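## Task

Shelf spots are labelled by a lot number printed on the shelf edge directly beneath each spot, and several spots may carry the same number. Move one cardboard box from lot 451 and one from lot 434 onto the desk so that nothing of either box overhangs the desk's edge. All remaining cardboard boxes must stay on their own shelves. If no spot in the storeroom has a given lot, leave that lot out. The robot must not topple or be left leaning, or the task fails.

## Robot and tools

ROBOT. A simulated Hello Robot Stretch 3 with a single arm. The base has two drive wheels, cannot slide sideways, is 0.33 m long and 0.34 m wide with a rounded back, and pivots about the point midway between the wheels, 0.05 m behind the front edge. A lift rides a vertical mast; the arm telescopes out to the robot's right, so reaching further forward means driving the base. With the arm in and the wrist folded, turning sweeps a circle of radius 0.28 m; an unfolded level gripper reaches past it. Loose objects may occasionally get nudged by outside forces.

FRAMES. Base frame: origin on the floor between the drive wheels, x ahead, y to the left, z up, metres. Odometry frame: where the base frame was when the scene began. hand_pose is in the base frame, located where the closed fingertips meet; with all wrist joints at zero its x axis is up, y points back along the arm to the mast, z toward the rear.

move. One action per call. Either base and/or joints (plus optional speeds, pace, contact_limits), or servos alone. All motions begin together.
- base: exactly one key. translate_m = straight drive, an offset in metres from the base's last reported position, positive forward, -3 to 3. rotate_rad = turn in place, an offset in radians, positive left, -6.4 to 6.4.
- joints: a dict of absolute targets by name. lift_m 0 to 1.1 m; arm_m 0 to 0.52 m (extension); wrist_yaw_rad -1.345 to 4.42 (0 = along the arm, positive swings toward the front); wrist_pitch_rad -1.57 to 0.451 (0 level, negative tips fingertips down); wrist_roll_rad -2.911 to 2.918 (0 = fingers side by side, level); gripper_m -0.089 to 0.179 (larger is wider; real fingertip gap is about 0.007 m smaller when almost shut, 0.025 m smaller when fully open); head_pan_rad -3.953 to 1.73 (0 forward, positive left, -1.57 faces along the arm); head_tilt_rad -1.53 to 0.419 (negative looks down). Done tolerances: lift, arm, gripper ±0.004; yaw, roll ±0.02; pitch ±0.05; head ±0.1.
- pace: "default" or "max". Default/max top speeds: translate 0.12/0.30 m/s, rotate 0.76/1.90 rad/s, lift 0.11/0.15 m/s, arm 0.14/0.40 m/s. The base is capped at 0.10 m/s and 0.63 rad/s unless lift_m < 0.30, arm_m < 0.03 and wrist_yaw_rad > 2.54. speeds: per-key top speed, no higher than max.
- contact_limits: only for arm_m, lift_m, translate_m, rotate_rad, and only alongside that key's own command. arm_m, translate_m, rotate_rad take a motor_effort percent 1 to 100 at which the motion halts; lift_m takes {"down": n, "up": n} (1 to 100, force beyond free motion; below about 12 may trigger in free air; defaults 32 to 47 down, 21 to 36 up). Base moves have no contact stop unless one is given; with one, each wheel quits separately and may twist the robot.
- servos: "reboot" re-enables servos that shut off; they hold where they are.
- cameras: list of head_camera, nav_camera, wrist_camera or all; [] for none. blocking: true waits for all motion to end; false returns within about 0.5 s while motion continues.
Unknown keys make a call invalid; out-of-range values are refused. A refusal, or an unplanned stop, cancels the later move, wait and finished_scene calls of the same reply. Actions end after at most 14 s (time_out).

wait(seconds 0 to 10, cameras): no new command, returns state; returns early when motions settle. stop(cameras): brakes running motions, which report stopped and hold, possibly still pressing. zoom_image(camera, region [x0,y0,x1,y1] pixels, at most 504x504): magnifies part of that camera's latest image. finished_scene(scene): ends the current scene, given its number; irreversible, and the goal must persist without the robot.

RESULTS. base_status and joint_status: done, moving, off_target (resting away from target, maybe still pushing), contact_stop (that joint goes slack until commanded again), time_out or torque_fault (target dropped). move line: done or the worst status. on_its_own: uncommanded behaviour; its held at value is a target. motor_effort: percent, positive toward higher values, bracket = peak of last action; wrist pitch tops near 45, roll near 72. lidar_m: 12 distances in 30 degree sectors, first straight ahead then counter-clockwise, seen only at 0.17 m height; "-" means nothing or closer than 0.15 m. wrist_depth_mm and head_depth_mm: 7x7 median depths in mm. base_odometry counts wheel turns; prefer turned_by_imu over turned_by_wheels when they differ by more than 0.15 rad. base_tilt in degrees (forward, right positive), a few degrees of fixed error. head_camera images arrive rotated (turn clockwise a quarter to view upright); nav_camera needs a counterclockwise quarter turn.

GRIPPER. Grip with a value below the object's width; release with at least 0.05 above it, or fully open. Readings do not prove a hold; re-send if the grip eases.

CAUTIONS. Before folding the wrist (yaw to 3.0) or unfolding it, put lift_m within 0.32 to 0.95, pitch at -0.4, roll near 0; folded, lift may go to 0.25. With yaw below -0.4 keep pitch at -0.5 or lower. Wrist and head never contact-stop and can fault after sustained pushing. Pushing on something rigid with the gripper above about 0.45 m, or driving while holding or hooking a fixed thing, can tip the robot; if base_tilt shows a lean, back the gripper off. Avoid drops, releasing moving items, slams, hard impacts and heavy shoves.

Each tool is called as name([rows], argument=value, ...), one row to a line, values as JSON.

## Session

move(joints={"head_pan_rad":-1.4,"head_tilt_rad":-0.35}, pace="max", cameras=["head_camera","nav_camera"])

move(joints={"head_pan_rad":0.9,"head_tilt_rad":-0.35}, pace="max", cameras=["head_camera","nav_camera"])

Scene clock: 2.00 s.
move: done
base_odometry: x=+0.000 y=+0.000 heading=+0.000
turned_by_wheels: +0.000
turned_by_imu: +0.000
base_tilt: forward=-0.4 right=-1.3
lidar_m: 0.72 0.73 0.85 1.53 2.66 1.25 1.01 1.11 1.81 1.63 1.39 0.83
head_depth_mm: 1813 1903 2025 2134 2259 1915 1480 / 1816 1890 2002 2154 2266 1891 1484 / 1571 1838 1974 2089 2244 1873 1464 / 1592 1817 1897 1848 1835 1839 1457 / 1756 1830 1943 2059 2193 1831 1464 / 1731 1811 1922 2041 2200 1819 1452 / 1724 1786 1898 2020 2170 1804 1442
base_status: not commanded
joint_positions: lift_m=+0.374 arm_m=+0.001 wrist_yaw_rad=+3.009 wrist_pitch_rad=-0.462 wrist_roll_rad=+0.000 gripper_m=+0.037 head_pan_rad=-1.408 head_tilt_rad=-0.352
joint_status: all done
measured_speeds: translate_m=+0.000 rotate_rad=+0.000 lift_m=+0.000 arm_m=+0.000 wrist_yaw_rad=+0.000 wrist_pitch_rad=+0.000 wrist_roll_rad=+0.000 head_pan_rad=+0.024 head_tilt_rad=+0.000
motor_effort: left_wheel=+0.2(1.0) right_wheel=+0.4(1.2) lift_m=+23.5(24.1) arm_m=-5.9(6.5) wrist_yaw_rad=-0.4(2.1) wrist_pitch_rad=+1.9(2.1) wrist_roll_rad=-0.1(0.3) gripper_m=+0.2(0.8) head_pan_rad=+3.2(5.1) head_tilt_rad=-1.0(8.1)
hand_pose: x=+0.0076 y=+0.0712 z=+0.3774 quat_wxyz=(+0.207, +0.697, +0.116, +0.676) (m; base frame)
wrist_depth_mm: - 139 - - - 854 - / - 150 - - - 974 - / - 167 915 - - 926 - / 836 769 203 800 820 808 762 / 708 679 212 656 657 677 668 / 599 596 126 579 129 589 580 / 530 538 287 355 503 512 507
pictures: head_camera (sideways), nav_camera (sideways)
camera_calibration:
head_camera: T_world_to_cam=[[-0.0935005, 0.283822, -0.954308, 1.25806], [0.990416, 0.124383, -0.0600454, 0.0717306], [0.101657, -0.950776, -0.292731, 0.335997], [0, 0, 0, 1]] pos_world=[0.0124298, -0.04653, 1.30324]
nav_camera: T_world_to_cam=[[0.0686938, -0.313289, 0.94717, -1.19008], [-0.984152, -0.176859, 0.0128775, 0.0394398], [0.163481, -0.933044, -0.320473, 0.369307], [0, 0, 0, 1]] pos_world=[0.060191, -0.0212839, 1.24505]

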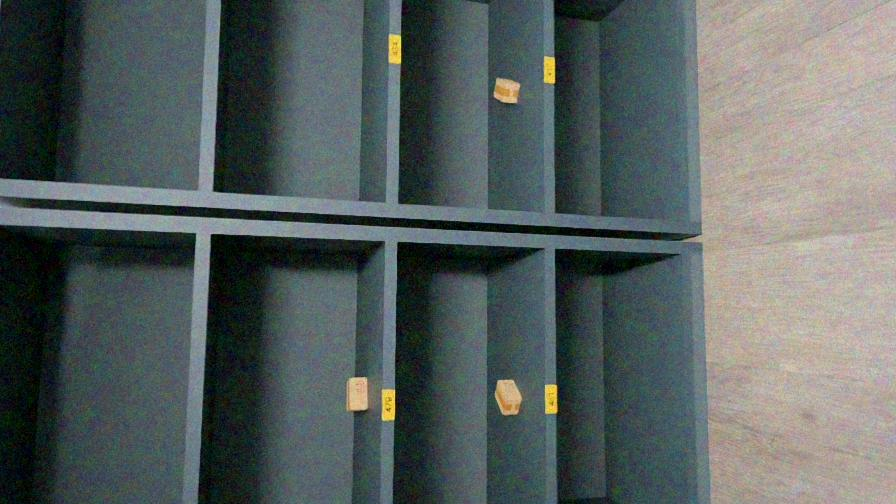

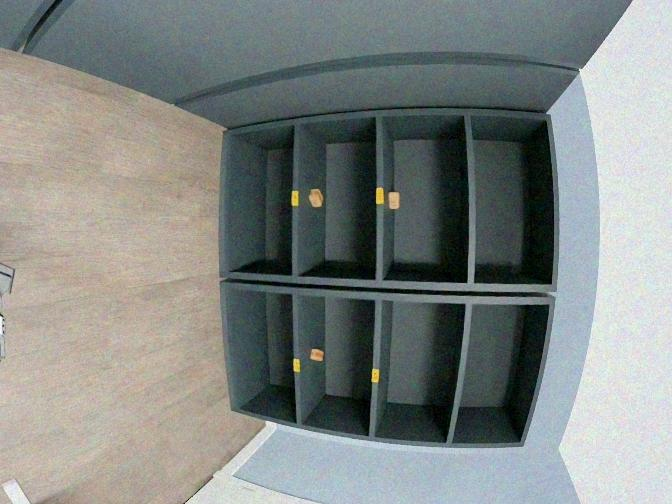

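Scene clock: 4.37 s.
move: done
base_odometry: x=+0.000 y=+0.000 heading=+0.000
turned_by_wheels: +0.000
turned_by_imu: +0.000
base_tilt: forward=-0.4 right=-1.1
lidar_m: 0.73 0.72 0.85 1.53 2.66 1.26 1.01 1.12 1.81 1.63 1.39 0.83
head_depth_mm: 619 643 671 701 734 769 812 / 661 687 720 755 794 833 884 / 709 742 779 819 868 919 973 / 764 805 845 898 950 1016 1079 / 834 881 931 993 1059 1133 1215 / 911 962 1028 1098 1180 1277 1366 / 1000 1075 1148 1241 1353 1465 1454
base_status: not commanded
joint_positions: lift_m=+0.374 arm_m=+0.001 wrist_yaw_rad=+3.009 wrist_pitch_rad=-0.462 wrist_roll_rad=+0.000 gripper_m=+0.037 head_pan_rad=+0.908 head_tilt_rad=-0.352
joint_status: all done
measured_speeds: translate_m=+0.000 rotate_rad=+0.000 lift_m=+0.000 arm_m=+0.000 wrist_yaw_rad=+0.000 wrist_pitch_rad=+0.000 wrist_roll_rad=+0.000 head_pan_rad=-0.024 head_tilt_rad=+0.000
motor_effort: left_wheel=-0.4(0.8) right_wheel=+0.7(1.1) lift_m=+23.6(24.4) arm_m=-10.9(10.9) wrist_yaw_rad=+0.5(1.5) wrist_pitch_rad=+1.9(2.0) wrist_roll_rad=+0.0(0.3) gripper_m=-0.2(0.9) head_pan_rad=-2.8(4.6) head_tilt_rad=+2.8(3.5)
hand_pose: x=+0.0076 y=+0.0712 z=+0.3774 quat_wxyz=(+0.207, +0.697, +0.116, +0.676) (m; base frame)
wrist_depth_mm: - 139 - - - 857 - / - 150 - - - 961 - / - 167 916 - - 957 - / 829 761 203 814 810 798 770 / 694 679 212 666 657 675 663 / 601 603 126 580 129 580 576 / 526 540 289 354 506 513 508
pictures: head_camera (sideways), nav_camera (sideways)
camera_calibration:
head_camera: T_world_to_cam=[[-0.14515, -0.261195, -0.954311, 1.25839], [-0.76313, 0.64345, -0.0600401, 0.0824787], [0.629733, 0.719548, -0.292722, 0.332715], [0, 0, 0, 1]] pos_world=[0.0360763, 0.0362097, 1.30324]
nav_camera: T_world_to_cam=[[0.183644, 0.262953, 0.94717, -1.19078], [0.79742, -0.603288, 0.0128752, 0.0284971], [0.574802, 0.752928, -0.320474, 0.36681], [0, 0, 0, 1]] pos_world=[-0.0148884, 0.0541285, 1.24505]

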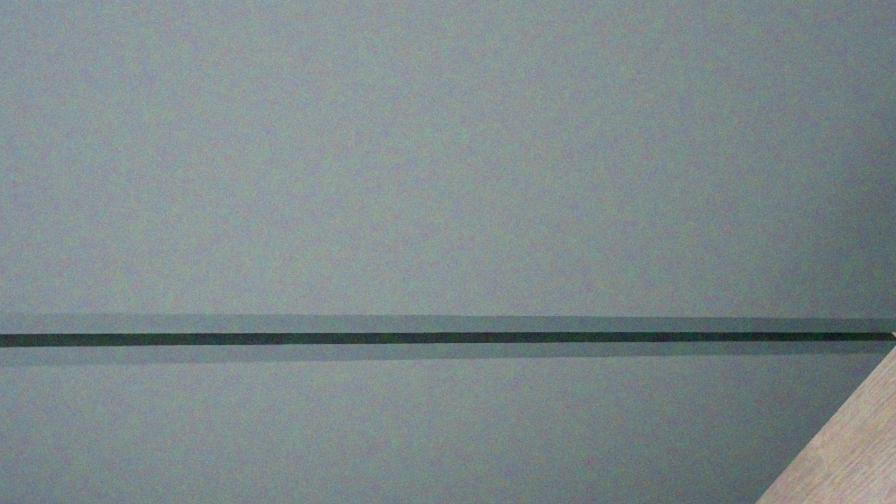

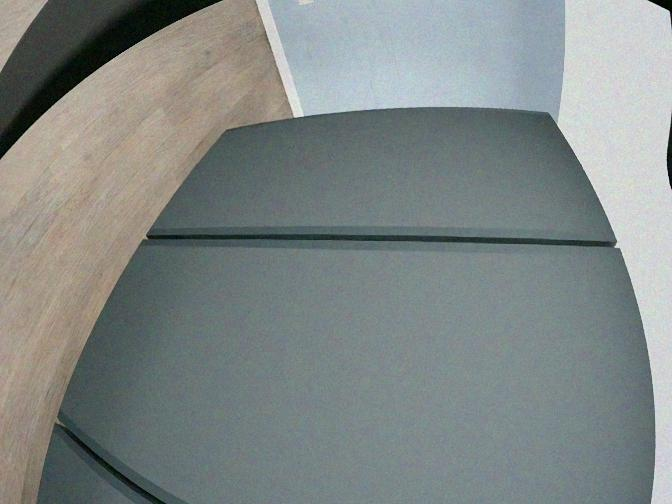

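move(joints={"head_pan_rad":-2.7,"head_tilt_rad":-0.35}, pace="max", cameras=["head_camera","nav_camera"])

move(joints={"head_pan_rad":-1.35,"head_tilt_rad":-0.35}, pace="max", cameras=["head_camera"])

zoom_image(camera="head_camera", region=[340, 20, 590, 160])

zoom_image(camera="head_camera", region=[340, 340, 590, 480])

Scene clock: 15.70 s.
move: done
base_odometry: x=+0.000 y=+0.000 heading=+0.000
turned_by_wheels: +0.000
turned_by_imu: +0.000
base_tilt: forward=-0.3 right=-1.2
lidar_m: 0.72 0.72 0.85 1.53 2.66 1.25 1.01 1.12 1.81 1.63 1.40 0.83
head_depth_mm: 1282 1354 1428 1505 1221 946 1448 / 1313 1379 1459 1537 1219 942 1487 / 1334 1408 1488 1566 1199 979 1396 / 1358 1435 1506 1612 1680 1737 1462 / 1371 1449 1537 1618 1724 1806 1467 / 1391 1472 1560 1662 1771 1828 1453 / 1424 1505 1602 1695 1806 1856 1453
base_status: not commanded
joint_positions: lift_m=+0.374 arm_m=+0.001 wrist_yaw_rad=+3.009 wrist_pitch_rad=-0.462 wrist_roll_rad=+0.000 gripper_m=+0.037 head_pan_rad=-2.708 head_tilt_rad=-0.350
joint_status: all done
measured_speeds: translate_m=+0.000 rotate_rad=+0.000 lift_m=+0.000 arm_m=+0.000 wrist_yaw_rad=+0.000 wrist_pitch_rad=+0.000 wrist_roll_rad=+0.000 head_pan_rad=+0.024 head_tilt_rad=+0.000
motor_effort: left_wheel=-0.4(0.7) right_wheel=-0.1(0.9) lift_m=+25.2(25.5) arm_m=-13.1(13.7) wrist_yaw_rad=+0.5(1.8) wrist_pitch_rad=+1.9(2.0) wrist_roll_rad=-0.1(0.3) gripper_m=+0.4(1.1) head_pan_rad=+3.8(5.0) head_tilt_rad=+4.2(7.9)
hand_pose: x=+0.0076 y=+0.0712 z=+0.3774 quat_wxyz=(+0.207, +0.697, +0.116, +0.676) (m; base frame)
wrist_depth_mm: - 139 - - - 855 - / - 150 - - - 985 - / - 167 926 - - 969 - / 841 773 203 807 801 792 773 / 696 667 211 659 660 670 669 / 598 593 126 577 129 585 570 / 529 535 287 355 502 511 504
pictures: head_camera (sideways), nav_camera (sideways)
camera_calibration:
head_camera: T_world_to_cam=[[0.246214, 0.164902, -0.955084, 1.257], [0.38453, -0.921166, -0.0599163, 0.0752443], [-0.889672, -0.352506, -0.290214, 0.338713], [0, 0, 0, 1]] pos_world=[-0.0370808, -0.0185701, 1.30335]
nav_camera: T_world_to_cam=[[-0.281175, -0.148863, 0.94804, -1.18911], [-0.433541, 0.901042, 0.0129011, 0.0359751], [-0.856144, -0.407387, -0.317889, 0.372165], [0, 0, 0, 1]] pos_world=[-0.000125386, -0.0578147, 1.24517]

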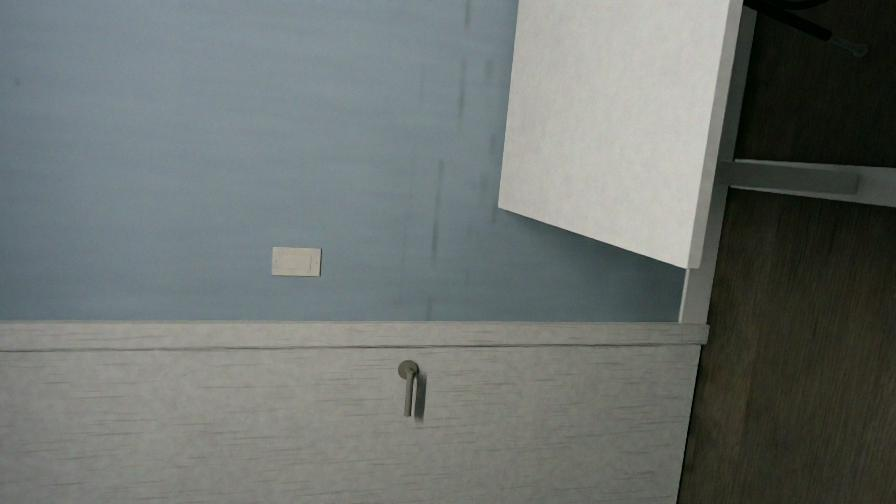

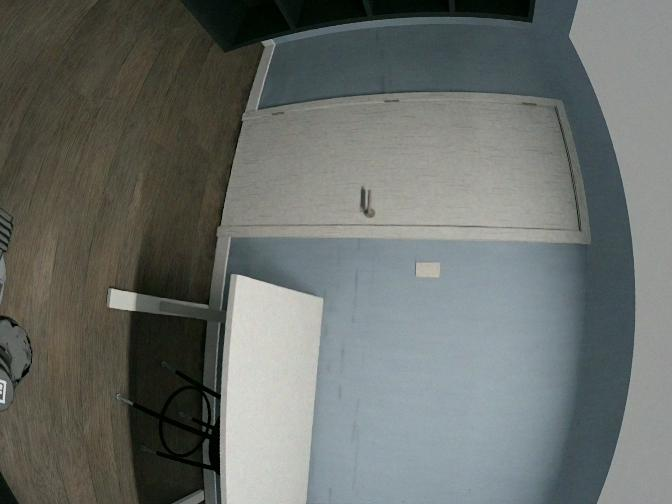

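Scene clock: 16.67 s.
move: done
base_odometry: x=+0.000 y=+0.000 heading=+0.000
turned_by_wheels: +0.000
turned_by_imu: +0.000
base_tilt: forward=-0.4 right=-1.2
lidar_m: 0.72 0.73 0.85 1.53 2.66 1.25 1.01 1.11 1.81 1.63 1.39 0.83
head_depth_mm: 1757 1840 1964 2081 2169 1859 1493 / 1535 1840 1948 2077 2143 1848 1473 / 1559 1684 1622 1676 1788 1830 1477 / 1770 1851 1943 2074 2110 1840 1468 / 1760 1863 1950 2088 2200 1838 1448 / 1770 1849 1947 2072 2219 1853 1457 / 1657 1707 1825 1858 1830 1842 1459
base_status: not commanded
joint_positions: lift_m=+0.374 arm_m=+0.001 wrist_yaw_rad=+3.009 wrist_pitch_rad=-0.462 wrist_roll_rad=+0.000 gripper_m=+0.037 head_pan_rad=-1.313 head_tilt_rad=-0.350
joint_status: all done
measured_speeds: all 0
motor_effort: left_wheel=-0.2(0.7) right_wheel=+0.4(1.4) lift_m=+24.9(25.6) arm_m=-12.2(13.1) wrist_yaw_rad=+1.1(1.6) wrist_pitch_rad=+1.8(2.0) wrist_roll_rad=-0.2(0.3) gripper_m=-0.1(0.8) head_pan_rad=-2.5(7.1) head_tilt_rad=+4.5(7.8)
hand_pose: x=+0.0076 y=+0.0712 z=+0.3774 quat_wxyz=(+0.207, +0.697, +0.116, +0.676) (m; base frame)
wrist_depth_mm: - 138 - - - 865 - / - 151 - - - 957 - / - 167 923 - - 929 - / 846 753 203 815 807 803 765 / 695 667 211 664 654 662 668 / 604 594 126 574 129 581 579 / 522 539 286 356 506 510 508
pictures: head_camera (sideways)
camera_calibration:
head_camera: T_world_to_cam=[[-0.119263, 0.271272, -0.955085, 1.25923], [0.974249, 0.217367, -0.0599176, 0.0716803], [0.19135, -0.937637, -0.29021, 0.332122], [0, 0, 0, 1]] pos_world=[0.0167928, -0.0457628, 1.30335]

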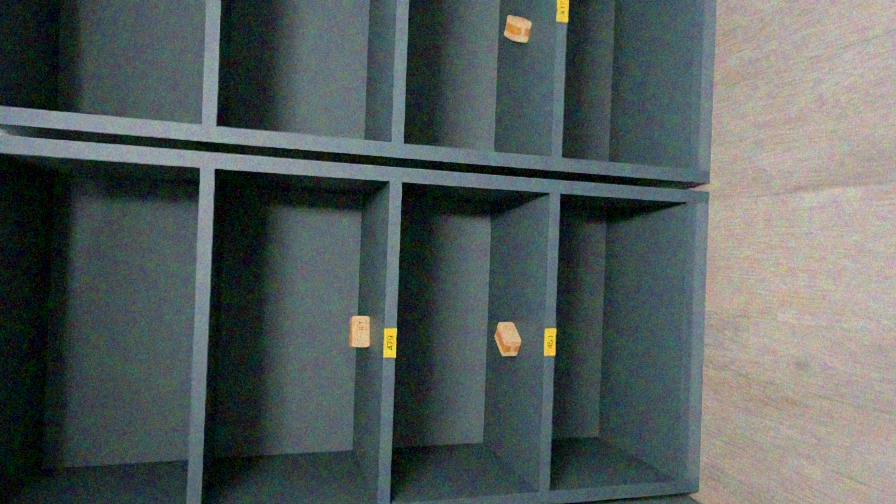

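Scaled by 2.016 from the camera's 896x504 image, which has a finer 1280x720 frame.

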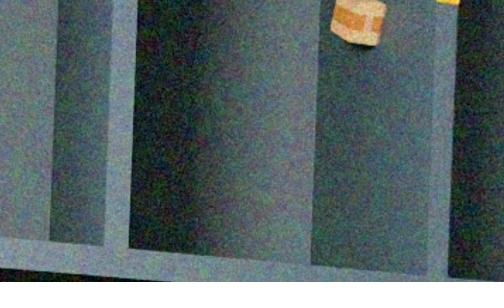

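Scaled by 2.016 from the camera's 896x504 image, which has a finer 1280x720 frame.

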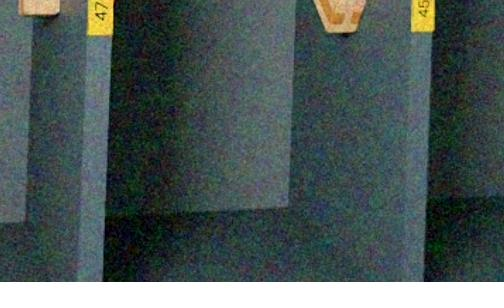

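zoom_image(camera="head_camera", region=[340, 300, 570, 370])

move(joints={"head_pan_rad":-1.6,"head_tilt_rad":-0.35}, pace="max", cameras=["head_camera"])

zoom_image(camera="head_camera", region=[340, 60, 590, 240])

Scaled by 2.191 from the camera's 896x504 image, which has a finer 1280x720 frame.

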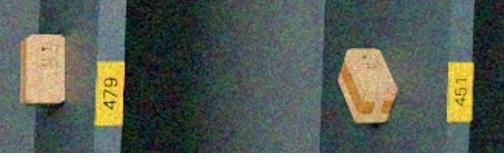

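Scene clock: 28.17 s.
move: done
base_odometry: x=+0.000 y=+0.000 heading=+0.000
turned_by_wheels: +0.000
turned_by_imu: +0.000
base_tilt: forward=-0.2 right=-1.2
lidar_m: 0.72 0.73 0.85 1.53 2.67 1.26 1.01 1.12 1.82 1.63 1.39 0.83
head_depth_mm: 1663 1790 1870 2334 2423 1920 1499 / 1830 1994 2118 2136 2127 1914 1477 / 1842 1987 2107 2252 2237 1890 1470 / 1831 1914 2040 2167 2243 1891 1476 / 1582 1833 1957 1996 1868 1815 1459 / 1623 1658 1853 1992 1862 1812 1455 / 1687 1751 1860 1956 2057 1779 1455
base_status: not commanded
joint_positions: lift_m=+0.374 arm_m=+0.001 wrist_yaw_rad=+3.009 wrist_pitch_rad=-0.462 wrist_roll_rad=+0.000 gripper_m=+0.037 head_pan_rad=-1.609 head_tilt_rad=-0.350
joint_status: all done
measured_speeds: all 0
motor_effort: left_wheel=-0.3(0.6) right_wheel=+0.0(0.8) lift_m=+25.8(26.0) arm_m=-13.0(13.4) wrist_yaw_rad=-0.4(1.5) wrist_pitch_rad=+1.9(2.0) wrist_roll_rad=+0.0(0.3) gripper_m=+0.4(0.8) head_pan_rad=-1.9(4.7) head_tilt_rad=+3.3(7.9)
hand_pose: x=+0.0076 y=+0.0712 z=+0.3774 quat_wxyz=(+0.207, +0.697, +0.116, +0.676) (m; base frame)
wrist_depth_mm: - 139 - - - 853 - / - 151 - - - 974 - / - 167 921 - - 932 - / 830 773 203 807 804 810 766 / 699 669 211 666 648 673 669 / 601 600 126 568 129 578 582 / 525 536 287 353 506 514 509
pictures: head_camera (sideways)
camera_calibration:
head_camera: T_world_to_cam=[[-0.0351581, 0.294243, -0.955084, 1.2587], [0.995339, -0.0755676, -0.0599209, 0.0716009], [-0.0898047, -0.952738, -0.290215, 0.333881], [0, 0, 0, 1]] pos_world=[0.00297028, -0.0468506, 1.30335]

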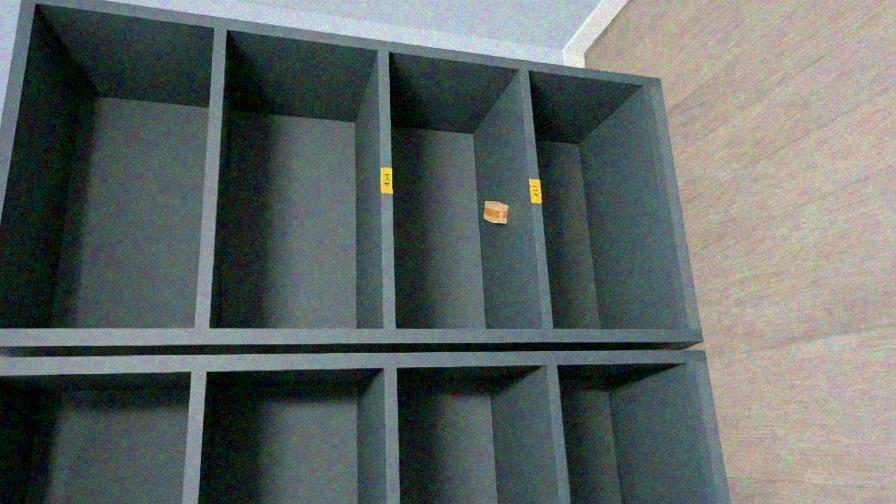

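Scaled by 2.016 from the camera's 896x504 image, which has a finer 1280x720 frame.

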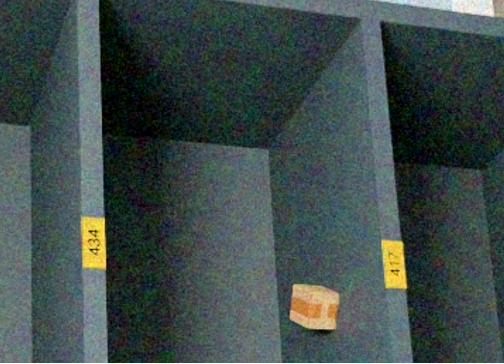

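move(base={"rotate_rad":-1.10}, pace="max", joints={"lift_m":0.5,"gripper_m":0.179}, cameras=[])

move(base={"translate_m":0.944}, pace="max", cameras=[])

move(base={"rotate_rad":1.37}, pace="max", joints={"wrist_yaw_rad":0,"head_pan_rad":-1.57,"head_tilt_rad":-0.6}, cameras=[])

move(joints={"wrist_pitch_rad":0})

Scene clock: 90.97 s.
move: done
base_odometry: x=+0.000 y=+0.000 heading=-1.100
turned_by_wheels: -1.100
turned_by_imu: -1.081
base_tilt: forward=-0.3 right=-1.1
lidar_m: 1.49 0.85 0.73 0.73 0.83 1.42 2.65 1.26 1.01 1.11 1.76 1.63
head_depth_mm: 1282 1345 1410 1489 1221 907 1445 / 1305 1383 1450 1529 1212 940 1478 / 1329 1401 1486 1573 1200 979 1428 / 1363 1422 1520 1611 1699 1737 1457 / 1376 1449 1534 1642 1735 1818 1455 / 1410 1487 1574 1675 1801 1855 1455 / 1440 1524 1602 1727 1844 1852 1453
base_status: done
joint_positions: lift_m=+0.500 arm_m=+0.001 wrist_yaw_rad=+3.009 wrist_pitch_rad=-0.463 wrist_roll_rad=+0.000 gripper_m=+0.179 head_pan_rad=-1.600 head_tilt_rad=-0.350
joint_status: all done
measured_speeds: all 0
motor_effort: left_wheel=+7.2(11.8) right_wheel=-9.0(13.6) lift_m=+30.1(34.1) arm_m=-13.2(13.5) wrist_yaw_rad=+0.4(2.1) wrist_pitch_rad=+2.1(2.2) wrist_roll_rad=-0.1(0.3) gripper_m=+0.5(84.4) head_pan_rad=+3.1(4.0) head_tilt_rad=+2.1(3.8)
hand_pose: x=+0.0076 y=+0.0711 z=+0.5028 quat_wxyz=(+0.208, +0.697, +0.116, +0.676) (m; base frame)
wrist_depth_mm: - 138 - - - - - / - 151 161 - - - - / - 167 176 - - - - / - 966 202 976 953 - - / 907 211 223 855 839 863 841 / - 144 252 721 737 733 715 / 618 638 308 648 644 620 105
pictures: none
No camera images: "cameras" was empty.

Scene clock: 101.37 s.
move: done
base_odometry: x=+0.429 y=-0.841 heading=-1.100
turned_by_wheels: +0.000
turned_by_imu: +0.000
base_tilt: forward=-0.2 right=-1.3
lidar_m: 0.88 0.58 0.50 0.50 0.57 0.97 3.54 1.60 1.77 1.51 0.82 0.82
head_depth_mm: 1452 1542 1611 1705 1798 1855 1490 / 1482 1568 1642 1754 1843 1906 1482 / 1510 1588 1677 1786 1889 1899 1477 / 1545 1628 1726 1824 1933 1882 1482 / 1594 1681 1776 1889 2021 1873 1460 / 1627 1724 1822 1941 2046 1784 1452 / 1250 1318 1389 1485 1546 1670 1405
base_status: done
joint_positions: lift_m=+0.500 arm_m=+0.001 wrist_yaw_rad=+3.009 wrist_pitch_rad=-0.463 wrist_roll_rad=+0.000 gripper_m=+0.179 head_pan_rad=-1.600 head_tilt_rad=-0.350
joint_status: not commanded
measured_speeds: all 0
motor_effort: left_wheel=+3.5(12.9) right_wheel=+7.5(10.3) lift_m=+24.1(30.7) arm_m=-10.6(13.5) wrist_yaw_rad=+1.0(1.9) wrist_pitch_rad=+2.2(2.2) wrist_roll_rad=+0.1(0.4) gripper_m=+0.7(1.3) head_pan_rad=+1.9(3.9) head_tilt_rad=-0.1(3.2)
hand_pose: x=+0.0076 y=+0.0711 z=+0.5028 quat_wxyz=(+0.208, +0.697, +0.116, +0.676) (m; base frame)
wrist_depth_mm: - 139 - - - - 454 / - 150 161 - - - 495 / 741 166 175 - - 566 - / 805 185 192 - - 631 - / 869 148 218 - - 688 - / - 144 253 734 731 725 - / 623 645 309 646 640 628 105
pictures: none
No camera images: "cameras" was empty.

Scene clock: 104.50 s.
move: done
base_odometry: x=+0.429 y=-0.841 heading=+0.270
turned_by_wheels: +1.370
turned_by_imu: +1.347
base_tilt: forward=-0.4 right=-1.2
lidar_m: 0.50 0.52 0.73 2.22 2.14 1.60 1.77 1.52 0.82 1.16 0.68 0.51
head_depth_mm: 944 1030 919 1171 1072 1108 1191 / 944 1036 907 1286 1099 1351 1207 / 945 1037 891 1275 1089 1347 1211 / 946 1044 880 1282 1082 1347 1211 / 953 1048 865 1287 1073 1335 1207 / 952 1051 854 1289 1067 1363 1198 / 957 1038 841 1203 1060 1263 1203
base_status: done
joint_positions: lift_m=+0.500 arm_m=+0.001 wrist_yaw_rad=+0.003 wrist_pitch_rad=-0.463 wrist_roll_rad=+0.000 gripper_m=+0.179 head_pan_rad=-1.570 head_tilt_rad=-0.603
joint_status: all done
measured_speeds: all 0
motor_effort: left_wheel=-7.9(12.8) right_wheel=+8.5(12.6) lift_m=+23.4(24.9) arm_m=-13.2(13.6) wrist_yaw_rad=-3.2(6.9) wrist_pitch_rad=+2.0(2.1) wrist_roll_rad=-0.2(0.3) gripper_m=+0.5(1.0) head_pan_rad=+3.2(5.6) head_tilt_rad=+0.9(6.7)
hand_pose: x=-0.0209 y=-0.3641 z=+0.5028 quat_wxyz=(+0.689, +0.163, -0.688, -0.161) (m; base frame)
wrist_depth_mm: - - - - - - - / - - - - - - - / - - - - - - - / - - - - - - - / - 142 - - - - 603 / - 144 724 728 713 694 - / - 645 652 648 639 622 105
pictures: none
No camera images: "cameras" was empty.

Scene clock: 105.57 s.
move: done
base_odometry: x=+0.429 y=-0.841 heading=+0.270
turned_by_wheels: +0.000
turned_by_imu: +0.000
base_tilt: forward=-0.4 right=-1.2
lidar_m: 0.50 0.52 0.73 2.23 2.14 1.60 1.77 1.51 0.82 1.16 0.68 0.51
head_depth_mm: 943 1036 920 1169 1071 1102 1193 / 945 1035 901 1289 1096 1363 1214 / 948 1040 890 1282 1091 1348 1207 / 952 1043 880 1287 1088 1344 1213 / 950 1046 868 1286 1076 1341 1204 / 955 1047 852 1287 1073 1376 1198 / 958 1043 841 1195 1064 1258 1193
base_status: not commanded
joint_positions: lift_m=+0.500 arm_m=+0.001 wrist_yaw_rad=+0.003 wrist_pitch_rad=-0.023 wrist_roll_rad=+0.000 gripper_m=+0.179 head_pan_rad=-1.570 head_tilt_rad=-0.603
joint_status: all done
measured_speeds: all 0
motor_effort: left_wheel=-8.4(8.5) right_wheel=+8.5(9.2) lift_m=+24.6(25.0) arm_m=-12.7(13.4) wrist_yaw_rad=-3.1(4.5) wrist_pitch_rad=+3.9(5.4) wrist_roll_rad=-0.2(0.3) gripper_m=+0.7(1.0) head_pan_rad=+3.2(4.0) head_tilt_rad=+3.7(3.7)
hand_pose: x=-0.0207 y=-0.4012 z=+0.6086 quat_wxyz=(+0.707, +0.010, -0.707, -0.007) (m; base frame)
wrist_depth_mm: - - - - - - - / - - - - - 822 - / - - - - - - - / - - - - - - - / - 142 - - - - - / - 126 - - - 930 - / - - - - - 861 105
pictures: head_camera (sideways), nav_camera (sideways), wrist_camera
camera_calibration:
head_camera: T_world_to_cam=[[-0.0466792, 0.52257, -0.851317, 1.12341], [0.997502, -0.0208444, -0.0674899, 0.0813594], [-0.0530134, -0.852341, -0.520292, 0.632993], [0, 0, 0, 1]] pos_world=[0.00484072, -0.0458365, 1.29121]
nav_camera: T_world_to_cam=[[0.0174253, -0.54507, 0.83821, -1.04761], [-0.99979, -0.0185502, 0.00872154, 0.0449682], [0.0107951, -0.838185, -0.545279, 0.6628], [0, 0, 0, 1]] pos_world=[0.0560588, -0.0146392, 1.23914]
wrist_camera: T_world_to_cam=[[-0.998846, -0.0470995, -0.00935888, -0.0272251], [-0.00140536, 0.223482, -0.974707, 0.715344], [0.0479998, -0.973569, -0.223291, -0.0874539], [0, 0, 0, 1]] pos_world=[-0.0219906, -0.246291, 0.677469]

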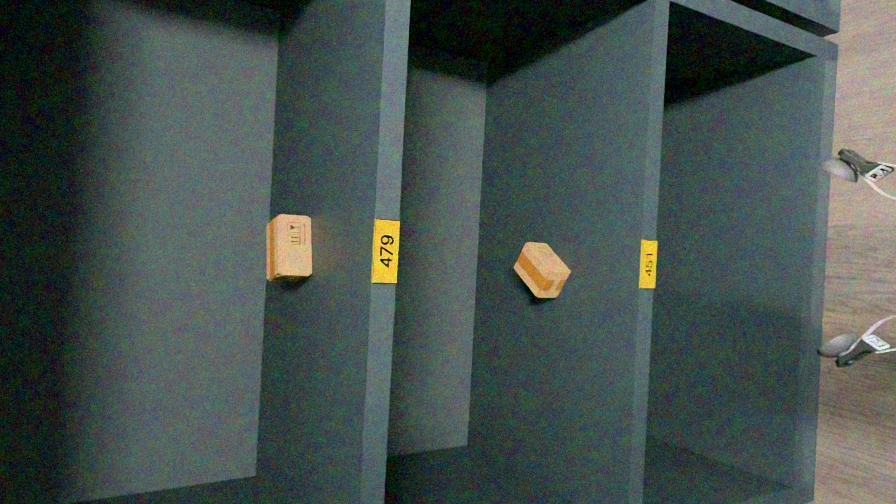

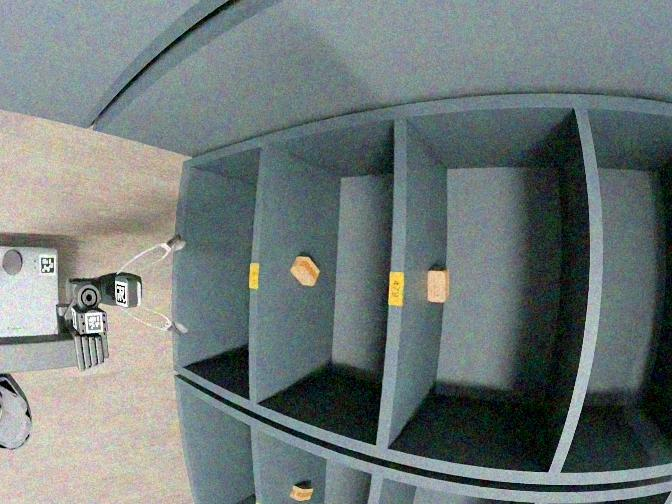

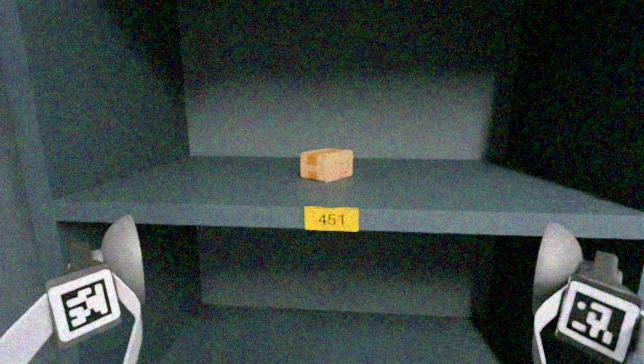

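move(base={"rotate_rad":-1.25}, pace="max", cameras=[])

move(base={"translate_m":0.095}, pace="max", cameras=[])

move(base={"rotate_rad":1.25}, pace="max", cameras=[])

move(joints={"arm_m":0.3,"lift_m":0.48})

Scene clock: 140.73 s.
move: done
base_odometry: x=+0.429 y=-0.841 heading=-0.980
turned_by_wheels: -1.250
turned_by_imu: -1.229
base_tilt: forward=-0.4 right=-1.3
lidar_m: 0.83 0.54 0.50 0.50 0.62 1.23 2.51 1.60 1.77 1.52 0.82 1.00
head_depth_mm: 1409 1519 1666 1869 1874 1499 1250 / 1459 1584 1739 1916 1867 1493 1241 / 1533 1654 1828 2016 1851 1476 1233 / 1581 1728 1918 2148 1843 1473 1235 / 1581 1745 1902 2136 1824 1466 1227 / 1275 1364 1568 1577 1708 1459 1220 / 1326 1430 1632 1405 1587 1403 1211
base_status: done
joint_positions: lift_m=+0.500 arm_m=+0.001 wrist_yaw_rad=+0.003 wrist_pitch_rad=-0.023 wrist_roll_rad=+0.000 gripper_m=+0.179 head_pan_rad=-1.570 head_tilt_rad=-0.600
joint_status: not commanded
measured_speeds: all 0
motor_effort: left_wheel=+8.2(11.9) right_wheel=-9.4(13.5) lift_m=+25.4(25.7) arm_m=-12.4(13.4) wrist_yaw_rad=-2.8(4.1) wrist_pitch_rad=+3.9(3.9) wrist_roll_rad=+0.1(0.3) gripper_m=+0.3(1.0) head_pan_rad=+3.6(3.8) head_tilt_rad=+2.3(4.0)
hand_pose: x=-0.0208 y=-0.4012 z=+0.6087 quat_wxyz=(+0.707, +0.009, -0.707, -0.008) (m; base frame)
wrist_depth_mm: - - - - - - - / - - - - - - - / - - - - - - - / - - - - - - - / - - - - - - - / - - - - - - - / - - - - - 970 105
pictures: none
No camera images: "cameras" was empty.

Scene clock: 142.63 s.
move: done
base_odometry: x=+0.481 y=-0.920 heading=-0.980
turned_by_wheels: +0.000
turned_by_imu: -0.001
base_tilt: forward=-0.3 right=-1.2
lidar_m: 0.74 0.51 0.46 0.47 0.57 1.14 2.60 1.68 1.80 1.51 0.76 1.07
head_depth_mm: 1438 1567 1706 1893 1887 1501 1247 / 1494 1627 1763 1964 1852 1485 1246 / 1551 1703 1873 2067 1851 1479 1238 / 1609 1755 1945 2149 1832 1471 1225 / 1253 1362 1538 1680 1756 1454 1229 / 1306 1398 1601 1430 1645 1419 1215 / 1345 1428 1077 1357 1179 1364 1183
base_status: done
joint_positions: lift_m=+0.500 arm_m=+0.001 wrist_yaw_rad=+0.003 wrist_pitch_rad=-0.023 wrist_roll_rad=+0.000 gripper_m=+0.179 head_pan_rad=-1.570 head_tilt_rad=-0.600
joint_status: not commanded
measured_speeds: all 0
motor_effort: left_wheel=+9.0(12.4) right_wheel=+1.5(7.7) lift_m=+25.3(26.2) arm_m=-12.5(13.3) wrist_yaw_rad=-2.7(3.9) wrist_pitch_rad=+3.8(3.9) wrist_roll_rad=-0.2(0.3) gripper_m=+0.5(1.2) head_pan_rad=+3.1(3.9) head_tilt_rad=+3.0(3.1)
hand_pose: x=-0.0208 y=-0.4012 z=+0.6088 quat_wxyz=(+0.707, +0.009, -0.707, -0.007) (m; base frame)
wrist_depth_mm: - - - - - - - / - - - - - - - / - - - - - - - / - - - - - - - / - - - - - - - / - - - - - - - / - - - - - 981 105
pictures: none
No camera images: "cameras" was empty.

Scene clock: 145.57 s.
move: done
base_odometry: x=+0.481 y=-0.920 heading=+0.270
turned_by_wheels: +1.250
turned_by_imu: +1.230
base_tilt: forward=-0.2 right=-1.3
lidar_m: 0.46 0.48 0.68 2.08 2.23 1.68 1.80 1.47 0.76 1.07 0.64 0.47
head_depth_mm: 870 954 926 1128 1112 975 1147 / 869 955 915 1187 1103 962 1170 / 874 960 836 1193 1094 957 1162 / 879 961 826 1198 1048 947 1150 / 877 965 876 1205 1080 1274 1153 / 882 968 859 1209 1073 1267 1155 / 888 958 849 1036 1031 1044 1143
base_status: done
joint_positions: lift_m=+0.500 arm_m=+0.001 wrist_yaw_rad=+0.002 wrist_pitch_rad=-0.023 wrist_roll_rad=+0.000 gripper_m=+0.179 head_pan_rad=-1.570 head_tilt_rad=-0.600
joint_status: not commanded
measured_speeds: all 0
motor_effort: left_wheel=-8.3(13.4) right_wheel=+9.4(12.7) lift_m=+26.0(26.6) arm_m=-12.8(13.7) wrist_yaw_rad=-2.2(3.8) wrist_pitch_rad=+3.8(3.9) wrist_roll_rad=-0.1(0.3) gripper_m=+0.8(0.9) head_pan_rad=+3.0(3.8) head_tilt_rad=+0.9(2.7)
hand_pose: x=-0.0208 y=-0.4012 z=+0.6088 quat_wxyz=(+0.707, +0.009, -0.707, -0.008) (m; base frame)
wrist_depth_mm: - - - - - - - / - - - - - - - / - - - - - 777 - / - - - 561 - - - / - 142 - - - - - / - 126 - - - - - / - - - - - - 105
pictures: none
No camera images: "cameras" was empty.

Scene clock: 149.00 s.
move: done
base_odometry: x=+0.481 y=-0.920 heading=+0.270
turned_by_wheels: +0.000
turned_by_imu: +0.000
base_tilt: forward=-0.4 right=-1.1
lidar_m: 0.46 0.48 0.68 2.07 2.22 1.68 1.80 1.47 0.76 1.07 0.64 0.48
head_depth_mm: 871 953 924 1122 1111 976 1144 / 873 952 912 1196 1107 963 1170 / 870 958 841 1195 1095 902 618 / 873 957 823 1201 1045 758 1136 / 877 966 873 1207 1082 1270 1148 / 878 967 861 1216 1075 1265 1157 / 882 958 849 1038 1028 1046 1138
base_status: not commanded
joint_positions: lift_m=+0.480 arm_m=+0.300 wrist_yaw_rad=+0.002 wrist_pitch_rad=-0.022 wrist_roll_rad=+0.000 gripper_m=+0.179 head_pan_rad=-1.570 head_tilt_rad=-0.600
joint_status: all done
measured_speeds: all 0
motor_effort: left_wheel=-8.0(8.5) right_wheel=+7.8(9.2) lift_m=+29.4(33.3) arm_m=+13.5(15.5) wrist_yaw_rad=-2.5(4.1) wrist_pitch_rad=+3.7(3.9) wrist_roll_rad=+0.1(0.4) gripper_m=+0.2(1.1) head_pan_rad=+3.3(4.2) head_tilt_rad=+0.9(1.9)
hand_pose: x=-0.0208 y=-0.7006 z=+0.5889 quat_wxyz=(+0.707, +0.009, -0.707, -0.007) (m; base frame)
wrist_depth_mm: - - - - - - - / - - - - - - - / - 551 - - - - - / - - - 287 - - - / 306 286 310 261 306 309 309 / - 214 237 238 237 238 239 / 171 177 185 185 186 186 105
pictures: head_camera (sideways), nav_camera (sideways), wrist_camera
camera_calibration:
head_camera: T_world_to_cam=[[-0.0467627, 0.519706, -0.853064, 1.12563], [0.997498, -0.0210306, -0.0674924, 0.0813611], [-0.0530166, -0.854086, -0.517422, 0.629249], [0, 0, 0, 1]] pos_world=[0.00484045, -0.0458502, 1.29131]
nav_camera: T_world_to_cam=[[0.0175188, -0.542276, 0.840018, -1.05003], [-0.999788, -0.0185713, 0.00886206, 0.0447887], [0.0107946, -0.839995, -0.542486, 0.659199], [0, 0, 0, 1]] pos_world=[0.0560587, -0.0148514, 1.23926]
wrist_camera: T_world_to_cam=[[-0.99888, -0.0464068, -0.00924387, -0.0412094], [-0.0013042, 0.222281, -0.974982, 0.762481], [0.0473005, -0.973878, -0.222093, -0.384333], [0, 0, 0, 1]] pos_world=[-0.0219897, -0.545691, 0.657667]

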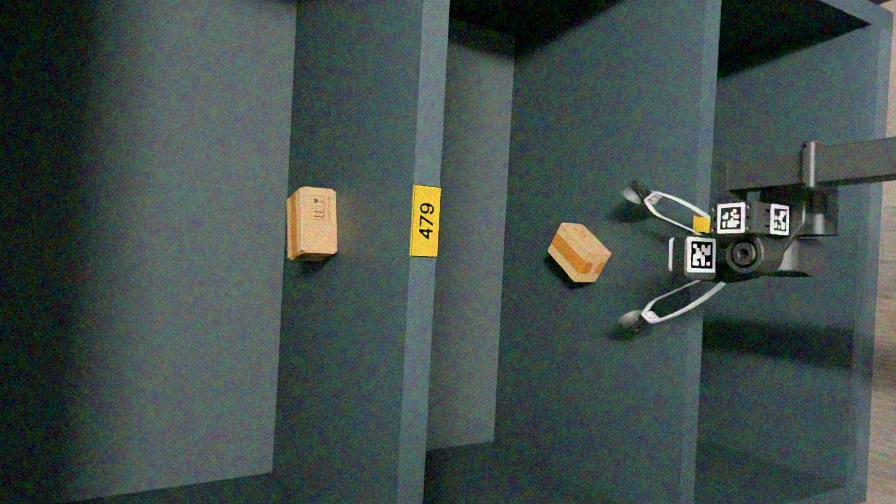

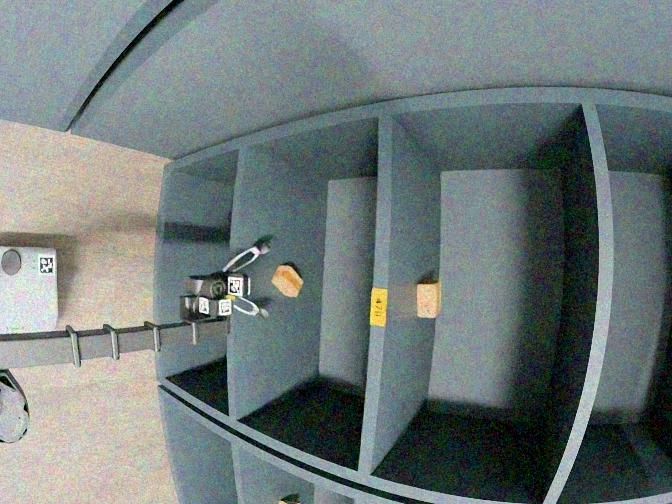

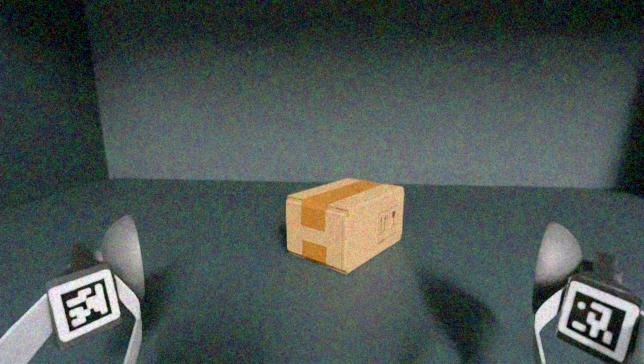

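move(joints={"arm_m":0.465,"lift_m":0.465}, contact_limits={"lift_m":{"down":15}}, cameras=["wrist_camera"])

move(joints={"gripper_m":0.04}, cameras=["wrist_camera"])

move(joints={"lift_m":0.52}, cameras=["wrist_camera"])

Scene clock: 160.73 s.
move: done
base_odometry: x=+0.481 y=-0.920 heading=+0.270
turned_by_wheels: +0.000
turned_by_imu: -0.008
base_tilt: forward=-0.2 right=-1.2
lidar_m: 0.46 0.49 0.68 2.02 2.22 1.68 1.80 1.48 0.76 1.07 0.65 0.48
head_depth_mm: 868 953 928 1102 1091 969 1146 / 870 956 916 1194 1113 964 1167 / 874 963 898 1196 1105 792 631 / 876 957 826 1199 1057 900 1158 / 876 965 873 1204 1046 1274 1148 / 879 966 860 1208 1071 1261 1145 / 884 953 847 1063 1032 1059 1144
base_status: not commanded
joint_positions: lift_m=+0.465 arm_m=+0.465 wrist_yaw_rad=+0.000 wrist_pitch_rad=-0.004 wrist_roll_rad=+0.000 gripper_m=+0.179 head_pan_rad=-1.570 head_tilt_rad=-0.599
joint_status: all done
measured_speeds: all 0
motor_effort: left_wheel=-0.2(9.3) right_wheel=+1.7(9.5) lift_m=+22.3(29.4) arm_m=+9.9(43.8) wrist_yaw_rad=-1.2(9.6) wrist_pitch_rad=+0.2(30.3) wrist_roll_rad=-0.1(2.3) gripper_m=+0.7(1.0) head_pan_rad=+2.6(3.6) head_tilt_rad=-2.1(2.9)
contact_limits: lift_m down 15 (down: maximum 72; up: maximum 65)
hand_pose: x=-0.0214 y=-0.8661 z=+0.5786 quat_wxyz=(+0.707, +0.002, -0.707, -0.002) (m; base frame)
wrist_depth_mm: - - - 339 334 331 327 / - - - - - 338 332 / - - - - - - 341 / - - - - - - - / 289 267 289 158 287 289 290 / - 140 121 128 128 221 221 / 157 156 102 98 124 171 105
pictures: wrist_camera
camera_calibration:
wrist_camera: T_world_to_cam=[[-0.998968, -0.0444904, -0.00910335, -0.0479852], [-0.00018453, 0.204436, -0.97888, 0.775975], [0.0454118, -0.977868, -0.204233, -0.561634], [0, 0, 0, 1]] pos_world=[-0.0222877, -0.709976, 0.644445]

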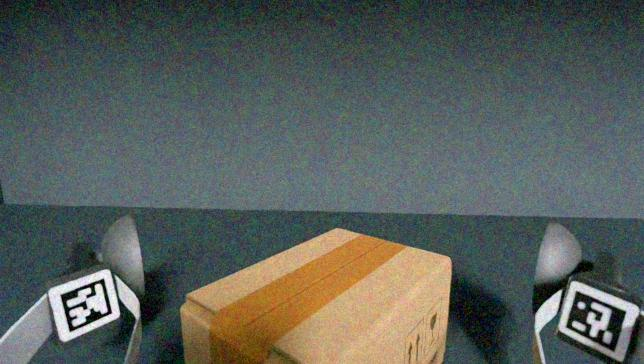

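Scene clock: 162.67 s.
move: done
base_odometry: x=+0.481 y=-0.920 heading=+0.270
turned_by_wheels: +0.000
turned_by_imu: +0.000
base_tilt: forward=-0.3 right=-1.3
lidar_m: 0.47 0.49 0.68 2.02 2.22 1.68 1.80 1.49 0.76 1.07 0.64 0.48
head_depth_mm: 867 957 928 1099 1089 970 1143 / 868 957 911 1194 1105 967 1172 / 873 956 893 1202 1096 794 632 / 873 960 828 1200 1045 897 1161 / 875 964 875 1202 1076 1265 1151 / 878 965 861 1211 1071 1262 1149 / 881 960 849 1063 1025 1064 1142
base_status: not commanded
joint_positions: lift_m=+0.465 arm_m=+0.465 wrist_yaw_rad=+0.000 wrist_pitch_rad=-0.004 wrist_roll_rad=+0.000 gripper_m=+0.041 head_pan_rad=-1.570 head_tilt_rad=-0.599
joint_status: all done
measured_speeds: all 0
motor_effort: left_wheel=-0.3(0.8) right_wheel=+1.1(2.3) lift_m=+27.5(27.6) arm_m=-13.0(13.5) wrist_yaw_rad=+0.2(2.1) wrist_pitch_rad=+0.3(0.4) wrist_roll_rad=-0.5(0.5) gripper_m=-19.5(90.0) head_pan_rad=+1.9(2.7) head_tilt_rad=-3.1(3.5)
contact_limits: lift_m down 15 (down: maximum 72; up: maximum 65)
hand_pose: x=-0.0214 y=-0.8661 z=+0.5786 quat_wxyz=(+0.707, +0.002, -0.707, -0.002) (m; base frame)
wrist_depth_mm: - - - 340 338 333 326 / - - - - - 339 334 / - - - - - - 342 / - - - - - - - / 289 288 155 157 158 290 291 / 221 220 129 128 128 210 222 / 179 156 119 110 102 126 171
pictures: wrist_camera
camera_calibration:
wrist_camera: T_world_to_cam=[[-0.998968, -0.0444904, -0.00910335, -0.0479852], [-0.00018453, 0.204436, -0.97888, 0.775975], [0.0454118, -0.977868, -0.204233, -0.561634], [0, 0, 0, 1]] pos_world=[-0.0222877, -0.709976, 0.644445]

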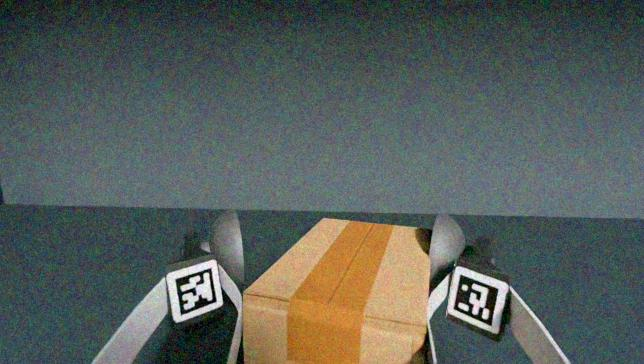

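Scene clock: 164.00 s.
move: done
base_odometry: x=+0.481 y=-0.920 heading=+0.270
turned_by_wheels: +0.000
turned_by_imu: +0.000
base_tilt: forward=-0.2 right=-1.3
lidar_m: 0.46 0.49 0.68 2.02 2.23 1.68 1.80 1.48 0.76 1.07 0.64 0.48
head_depth_mm: 874 955 930 1099 1092 970 1151 / 869 951 916 1189 1097 961 1172 / 873 959 844 1197 1097 718 579 / 876 961 823 1193 917 896 1154 / 877 958 873 1190 1082 1267 1147 / 876 963 859 1210 1071 1268 1143 / 880 960 849 1064 1029 1065 1144
base_status: not commanded
joint_positions: lift_m=+0.520 arm_m=+0.465 wrist_yaw_rad=+0.000 wrist_pitch_rad=-0.025 wrist_roll_rad=+0.000 gripper_m=+0.041 head_pan_rad=-1.570 head_tilt_rad=-0.599
joint_status: all done
measured_speeds: all 0
motor_effort: left_wheel=-0.2(1.0) right_wheel=+1.1(2.1) lift_m=+32.1(34.6) arm_m=-2.1(12.8) wrist_yaw_rad=-0.9(2.6) wrist_pitch_rad=+4.1(4.3) wrist_roll_rad=-0.1(0.4) gripper_m=-16.0(19.6) head_pan_rad=+2.1(2.4) head_tilt_rad=-3.0(4.3)
hand_pose: x=-0.0216 y=-0.8655 z=+0.6283 quat_wxyz=(+0.707, +0.009, -0.707, -0.009) (m; base frame)
wrist_depth_mm: - - - 339 332 328 325 / - - - - - 338 334 / - - - - - - 341 / - - - - - - - / - - 150 - 154 - - / 311 294 128 136 128 294 296 / 253 224 123 114 111 120 244
pictures: wrist_camera
camera_calibration:
wrist_camera: T_world_to_cam=[[-0.999004, -0.0434854, -0.00995247, -0.046333], [-0.0000780278, 0.224804, -0.974404, 0.839308], [0.0446097, -0.973433, -0.224583, -0.534294], [0, 0, 0, 1]] pos_world=[-0.0223867, -0.710794, 0.69737]

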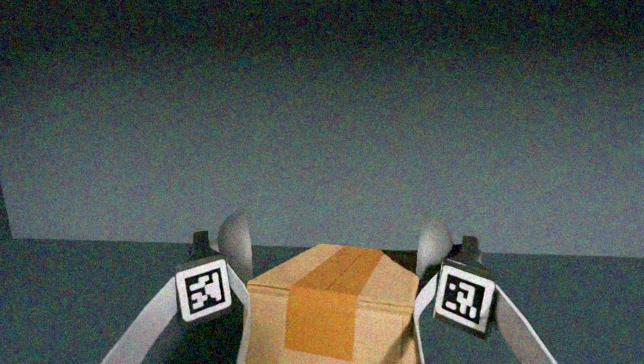

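move(joints={"arm_m":0.0}, cameras=["wrist_camera"])

move(base={"rotate_rad":-1.203}, joints={"lift_m":0.76,"head_pan_rad":-2.3,"head_tilt_rad":-0.5}, pace="max", cameras=["head_camera","nav_camera"])

Scene clock: 193.87 s.
move: done
base_odometry: x=+0.481 y=-0.920 heading=+0.270
turned_by_wheels: +0.000
turned_by_imu: +0.000
base_tilt: forward=-0.3 right=-1.2
lidar_m: 0.46 0.48 0.68 2.02 2.23 1.68 1.80 1.48 0.76 1.07 0.64 0.48
head_depth_mm: 872 958 923 1098 1089 967 1144 / 870 960 916 1190 1104 966 1167 / 875 961 841 1199 1094 958 1156 / 875 964 825 1199 1087 955 658 / 879 965 872 1206 1084 1269 1141 / 880 968 860 1205 1069 1264 1148 / 879 956 846 1066 1032 1060 1147
base_status: not commanded
joint_positions: lift_m=+0.520 arm_m=+0.001 wrist_yaw_rad=+0.000 wrist_pitch_rad=-0.025 wrist_roll_rad=+0.000 gripper_m=+0.041 head_pan_rad=-1.570 head_tilt_rad=-0.600
joint_status: all done
measured_speeds: all 0
motor_effort: left_wheel=-0.6(1.2) right_wheel=+1.2(2.5) lift_m=+31.0(31.9) arm_m=-12.7(15.2) wrist_yaw_rad=+0.7(2.1) wrist_pitch_rad=+4.2(4.3) wrist_roll_rad=-0.2(0.6) gripper_m=-16.3(16.9) head_pan_rad=+0.3(1.6) head_tilt_rad=-4.5(5.9)
hand_pose: x=-0.0216 y=-0.4011 z=+0.6282 quat_wxyz=(+0.707, +0.009, -0.707, -0.009) (m; base frame)
wrist_depth_mm: - 779 - - - - - / - - - - - 752 - / - - - - - - - / - - - - - - - / - - 149 - 154 - - / - - 128 136 128 - - / - - 123 115 110 111 -
pictures: wrist_camera
camera_calibration:
wrist_camera: T_world_to_cam=[[-0.999004, -0.0434808, -0.0099749, -0.0261226], [-0.000073539, 0.225206, -0.974311, 0.734847], [0.0446102, -0.973341, -0.224985, -0.0819516], [0, 0, 0, 1]] pos_world=[-0.0223867, -0.246394, 0.697271]

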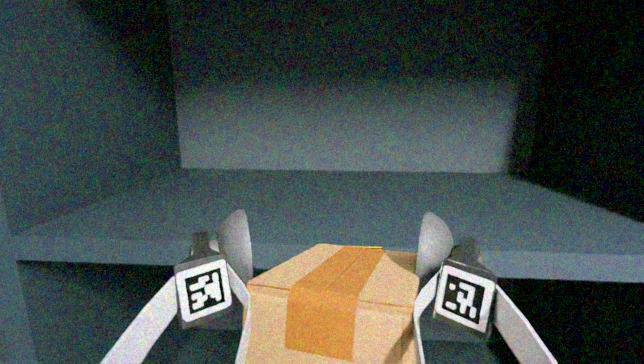

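Scene clock: 196.73 s.
move: done
base_odometry: x=+0.481 y=-0.920 heading=-0.932
turned_by_wheels: -1.203
turned_by_imu: -1.184
base_tilt: forward=-0.3 right=-1.2
lidar_m: 0.74 0.50 0.47 0.47 0.59 1.26 2.60 1.68 1.80 1.50 0.76 1.07
head_depth_mm: 1783 1945 2103 1707 2112 1633 1328 / 1721 1870 2006 1801 1961 1618 1316 / 1654 1805 1948 2178 2102 1614 1313 / 1593 1735 1883 2088 2072 1606 1303 / 1528 1655 1792 1973 2059 1592 1300 / 1477 1582 1722 1882 1989 1589 1294 / 1446 1544 1661 1819 1949 1572 1292
base_status: done
joint_positions: lift_m=+0.760 arm_m=+0.001 wrist_yaw_rad=+0.000 wrist_pitch_rad=-0.027 wrist_roll_rad=+0.000 gripper_m=+0.041 head_pan_rad=-2.301 head_tilt_rad=-0.500
joint_status: all done
measured_speeds: all 0
motor_effort: left_wheel=+7.7(12.0) right_wheel=-8.9(14.4) lift_m=+24.2(34.2) arm_m=-12.3(13.6) wrist_yaw_rad=+0.0(1.5) wrist_pitch_rad=+4.4(4.6) wrist_roll_rad=-0.3(0.8) gripper_m=-16.3(16.8) head_pan_rad=+3.5(4.4) head_tilt_rad=+4.4(6.0)
hand_pose: x=-0.0216 y=-0.4011 z=+0.8678 quat_wxyz=(+0.707, +0.010, -0.707, -0.010) (m; base frame)
wrist_depth_mm: - - - - - - - / - - - - - - - / - - - - - - - / - - - - - - - / - - 940 - - - - / - - 128 136 128 - - / - - 123 115 111 123 -
pictures: head_camera (sideways), nav_camera (sideways)
camera_calibration:
head_camera: T_world_to_cam=[[0.253947, 0.352851, -0.90056, 1.18577], [0.723983, -0.686756, -0.064925, 0.079749], [-0.641373, -0.635502, -0.429857, 0.518966], [0, 0, 0, 1]] pos_world=[-0.0260086, -0.0338271, 1.29612]
nav_camera: T_world_to_cam=[[-0.291568, -0.351, 0.889824, -1.11309], [-0.755899, 0.654603, 0.0105298, 0.041031], [-0.586178, -0.669547, -0.456182, 0.550505], [0, 0, 0, 1]] pos_world=[0.029166, -0.0489665, 1.24116]

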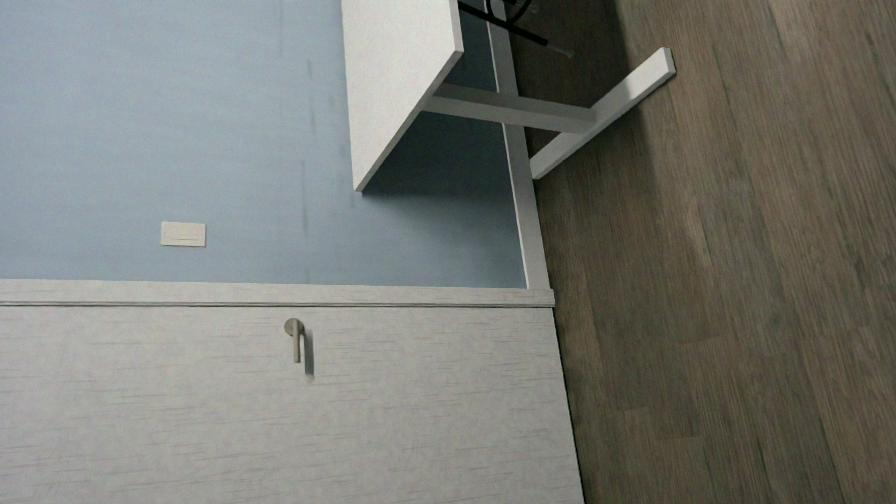

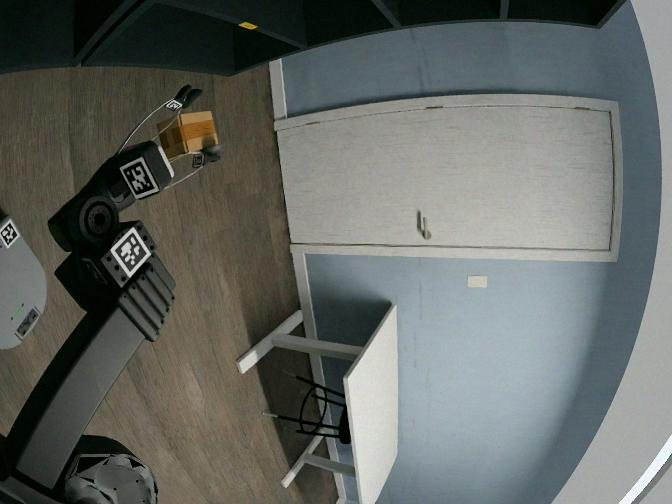

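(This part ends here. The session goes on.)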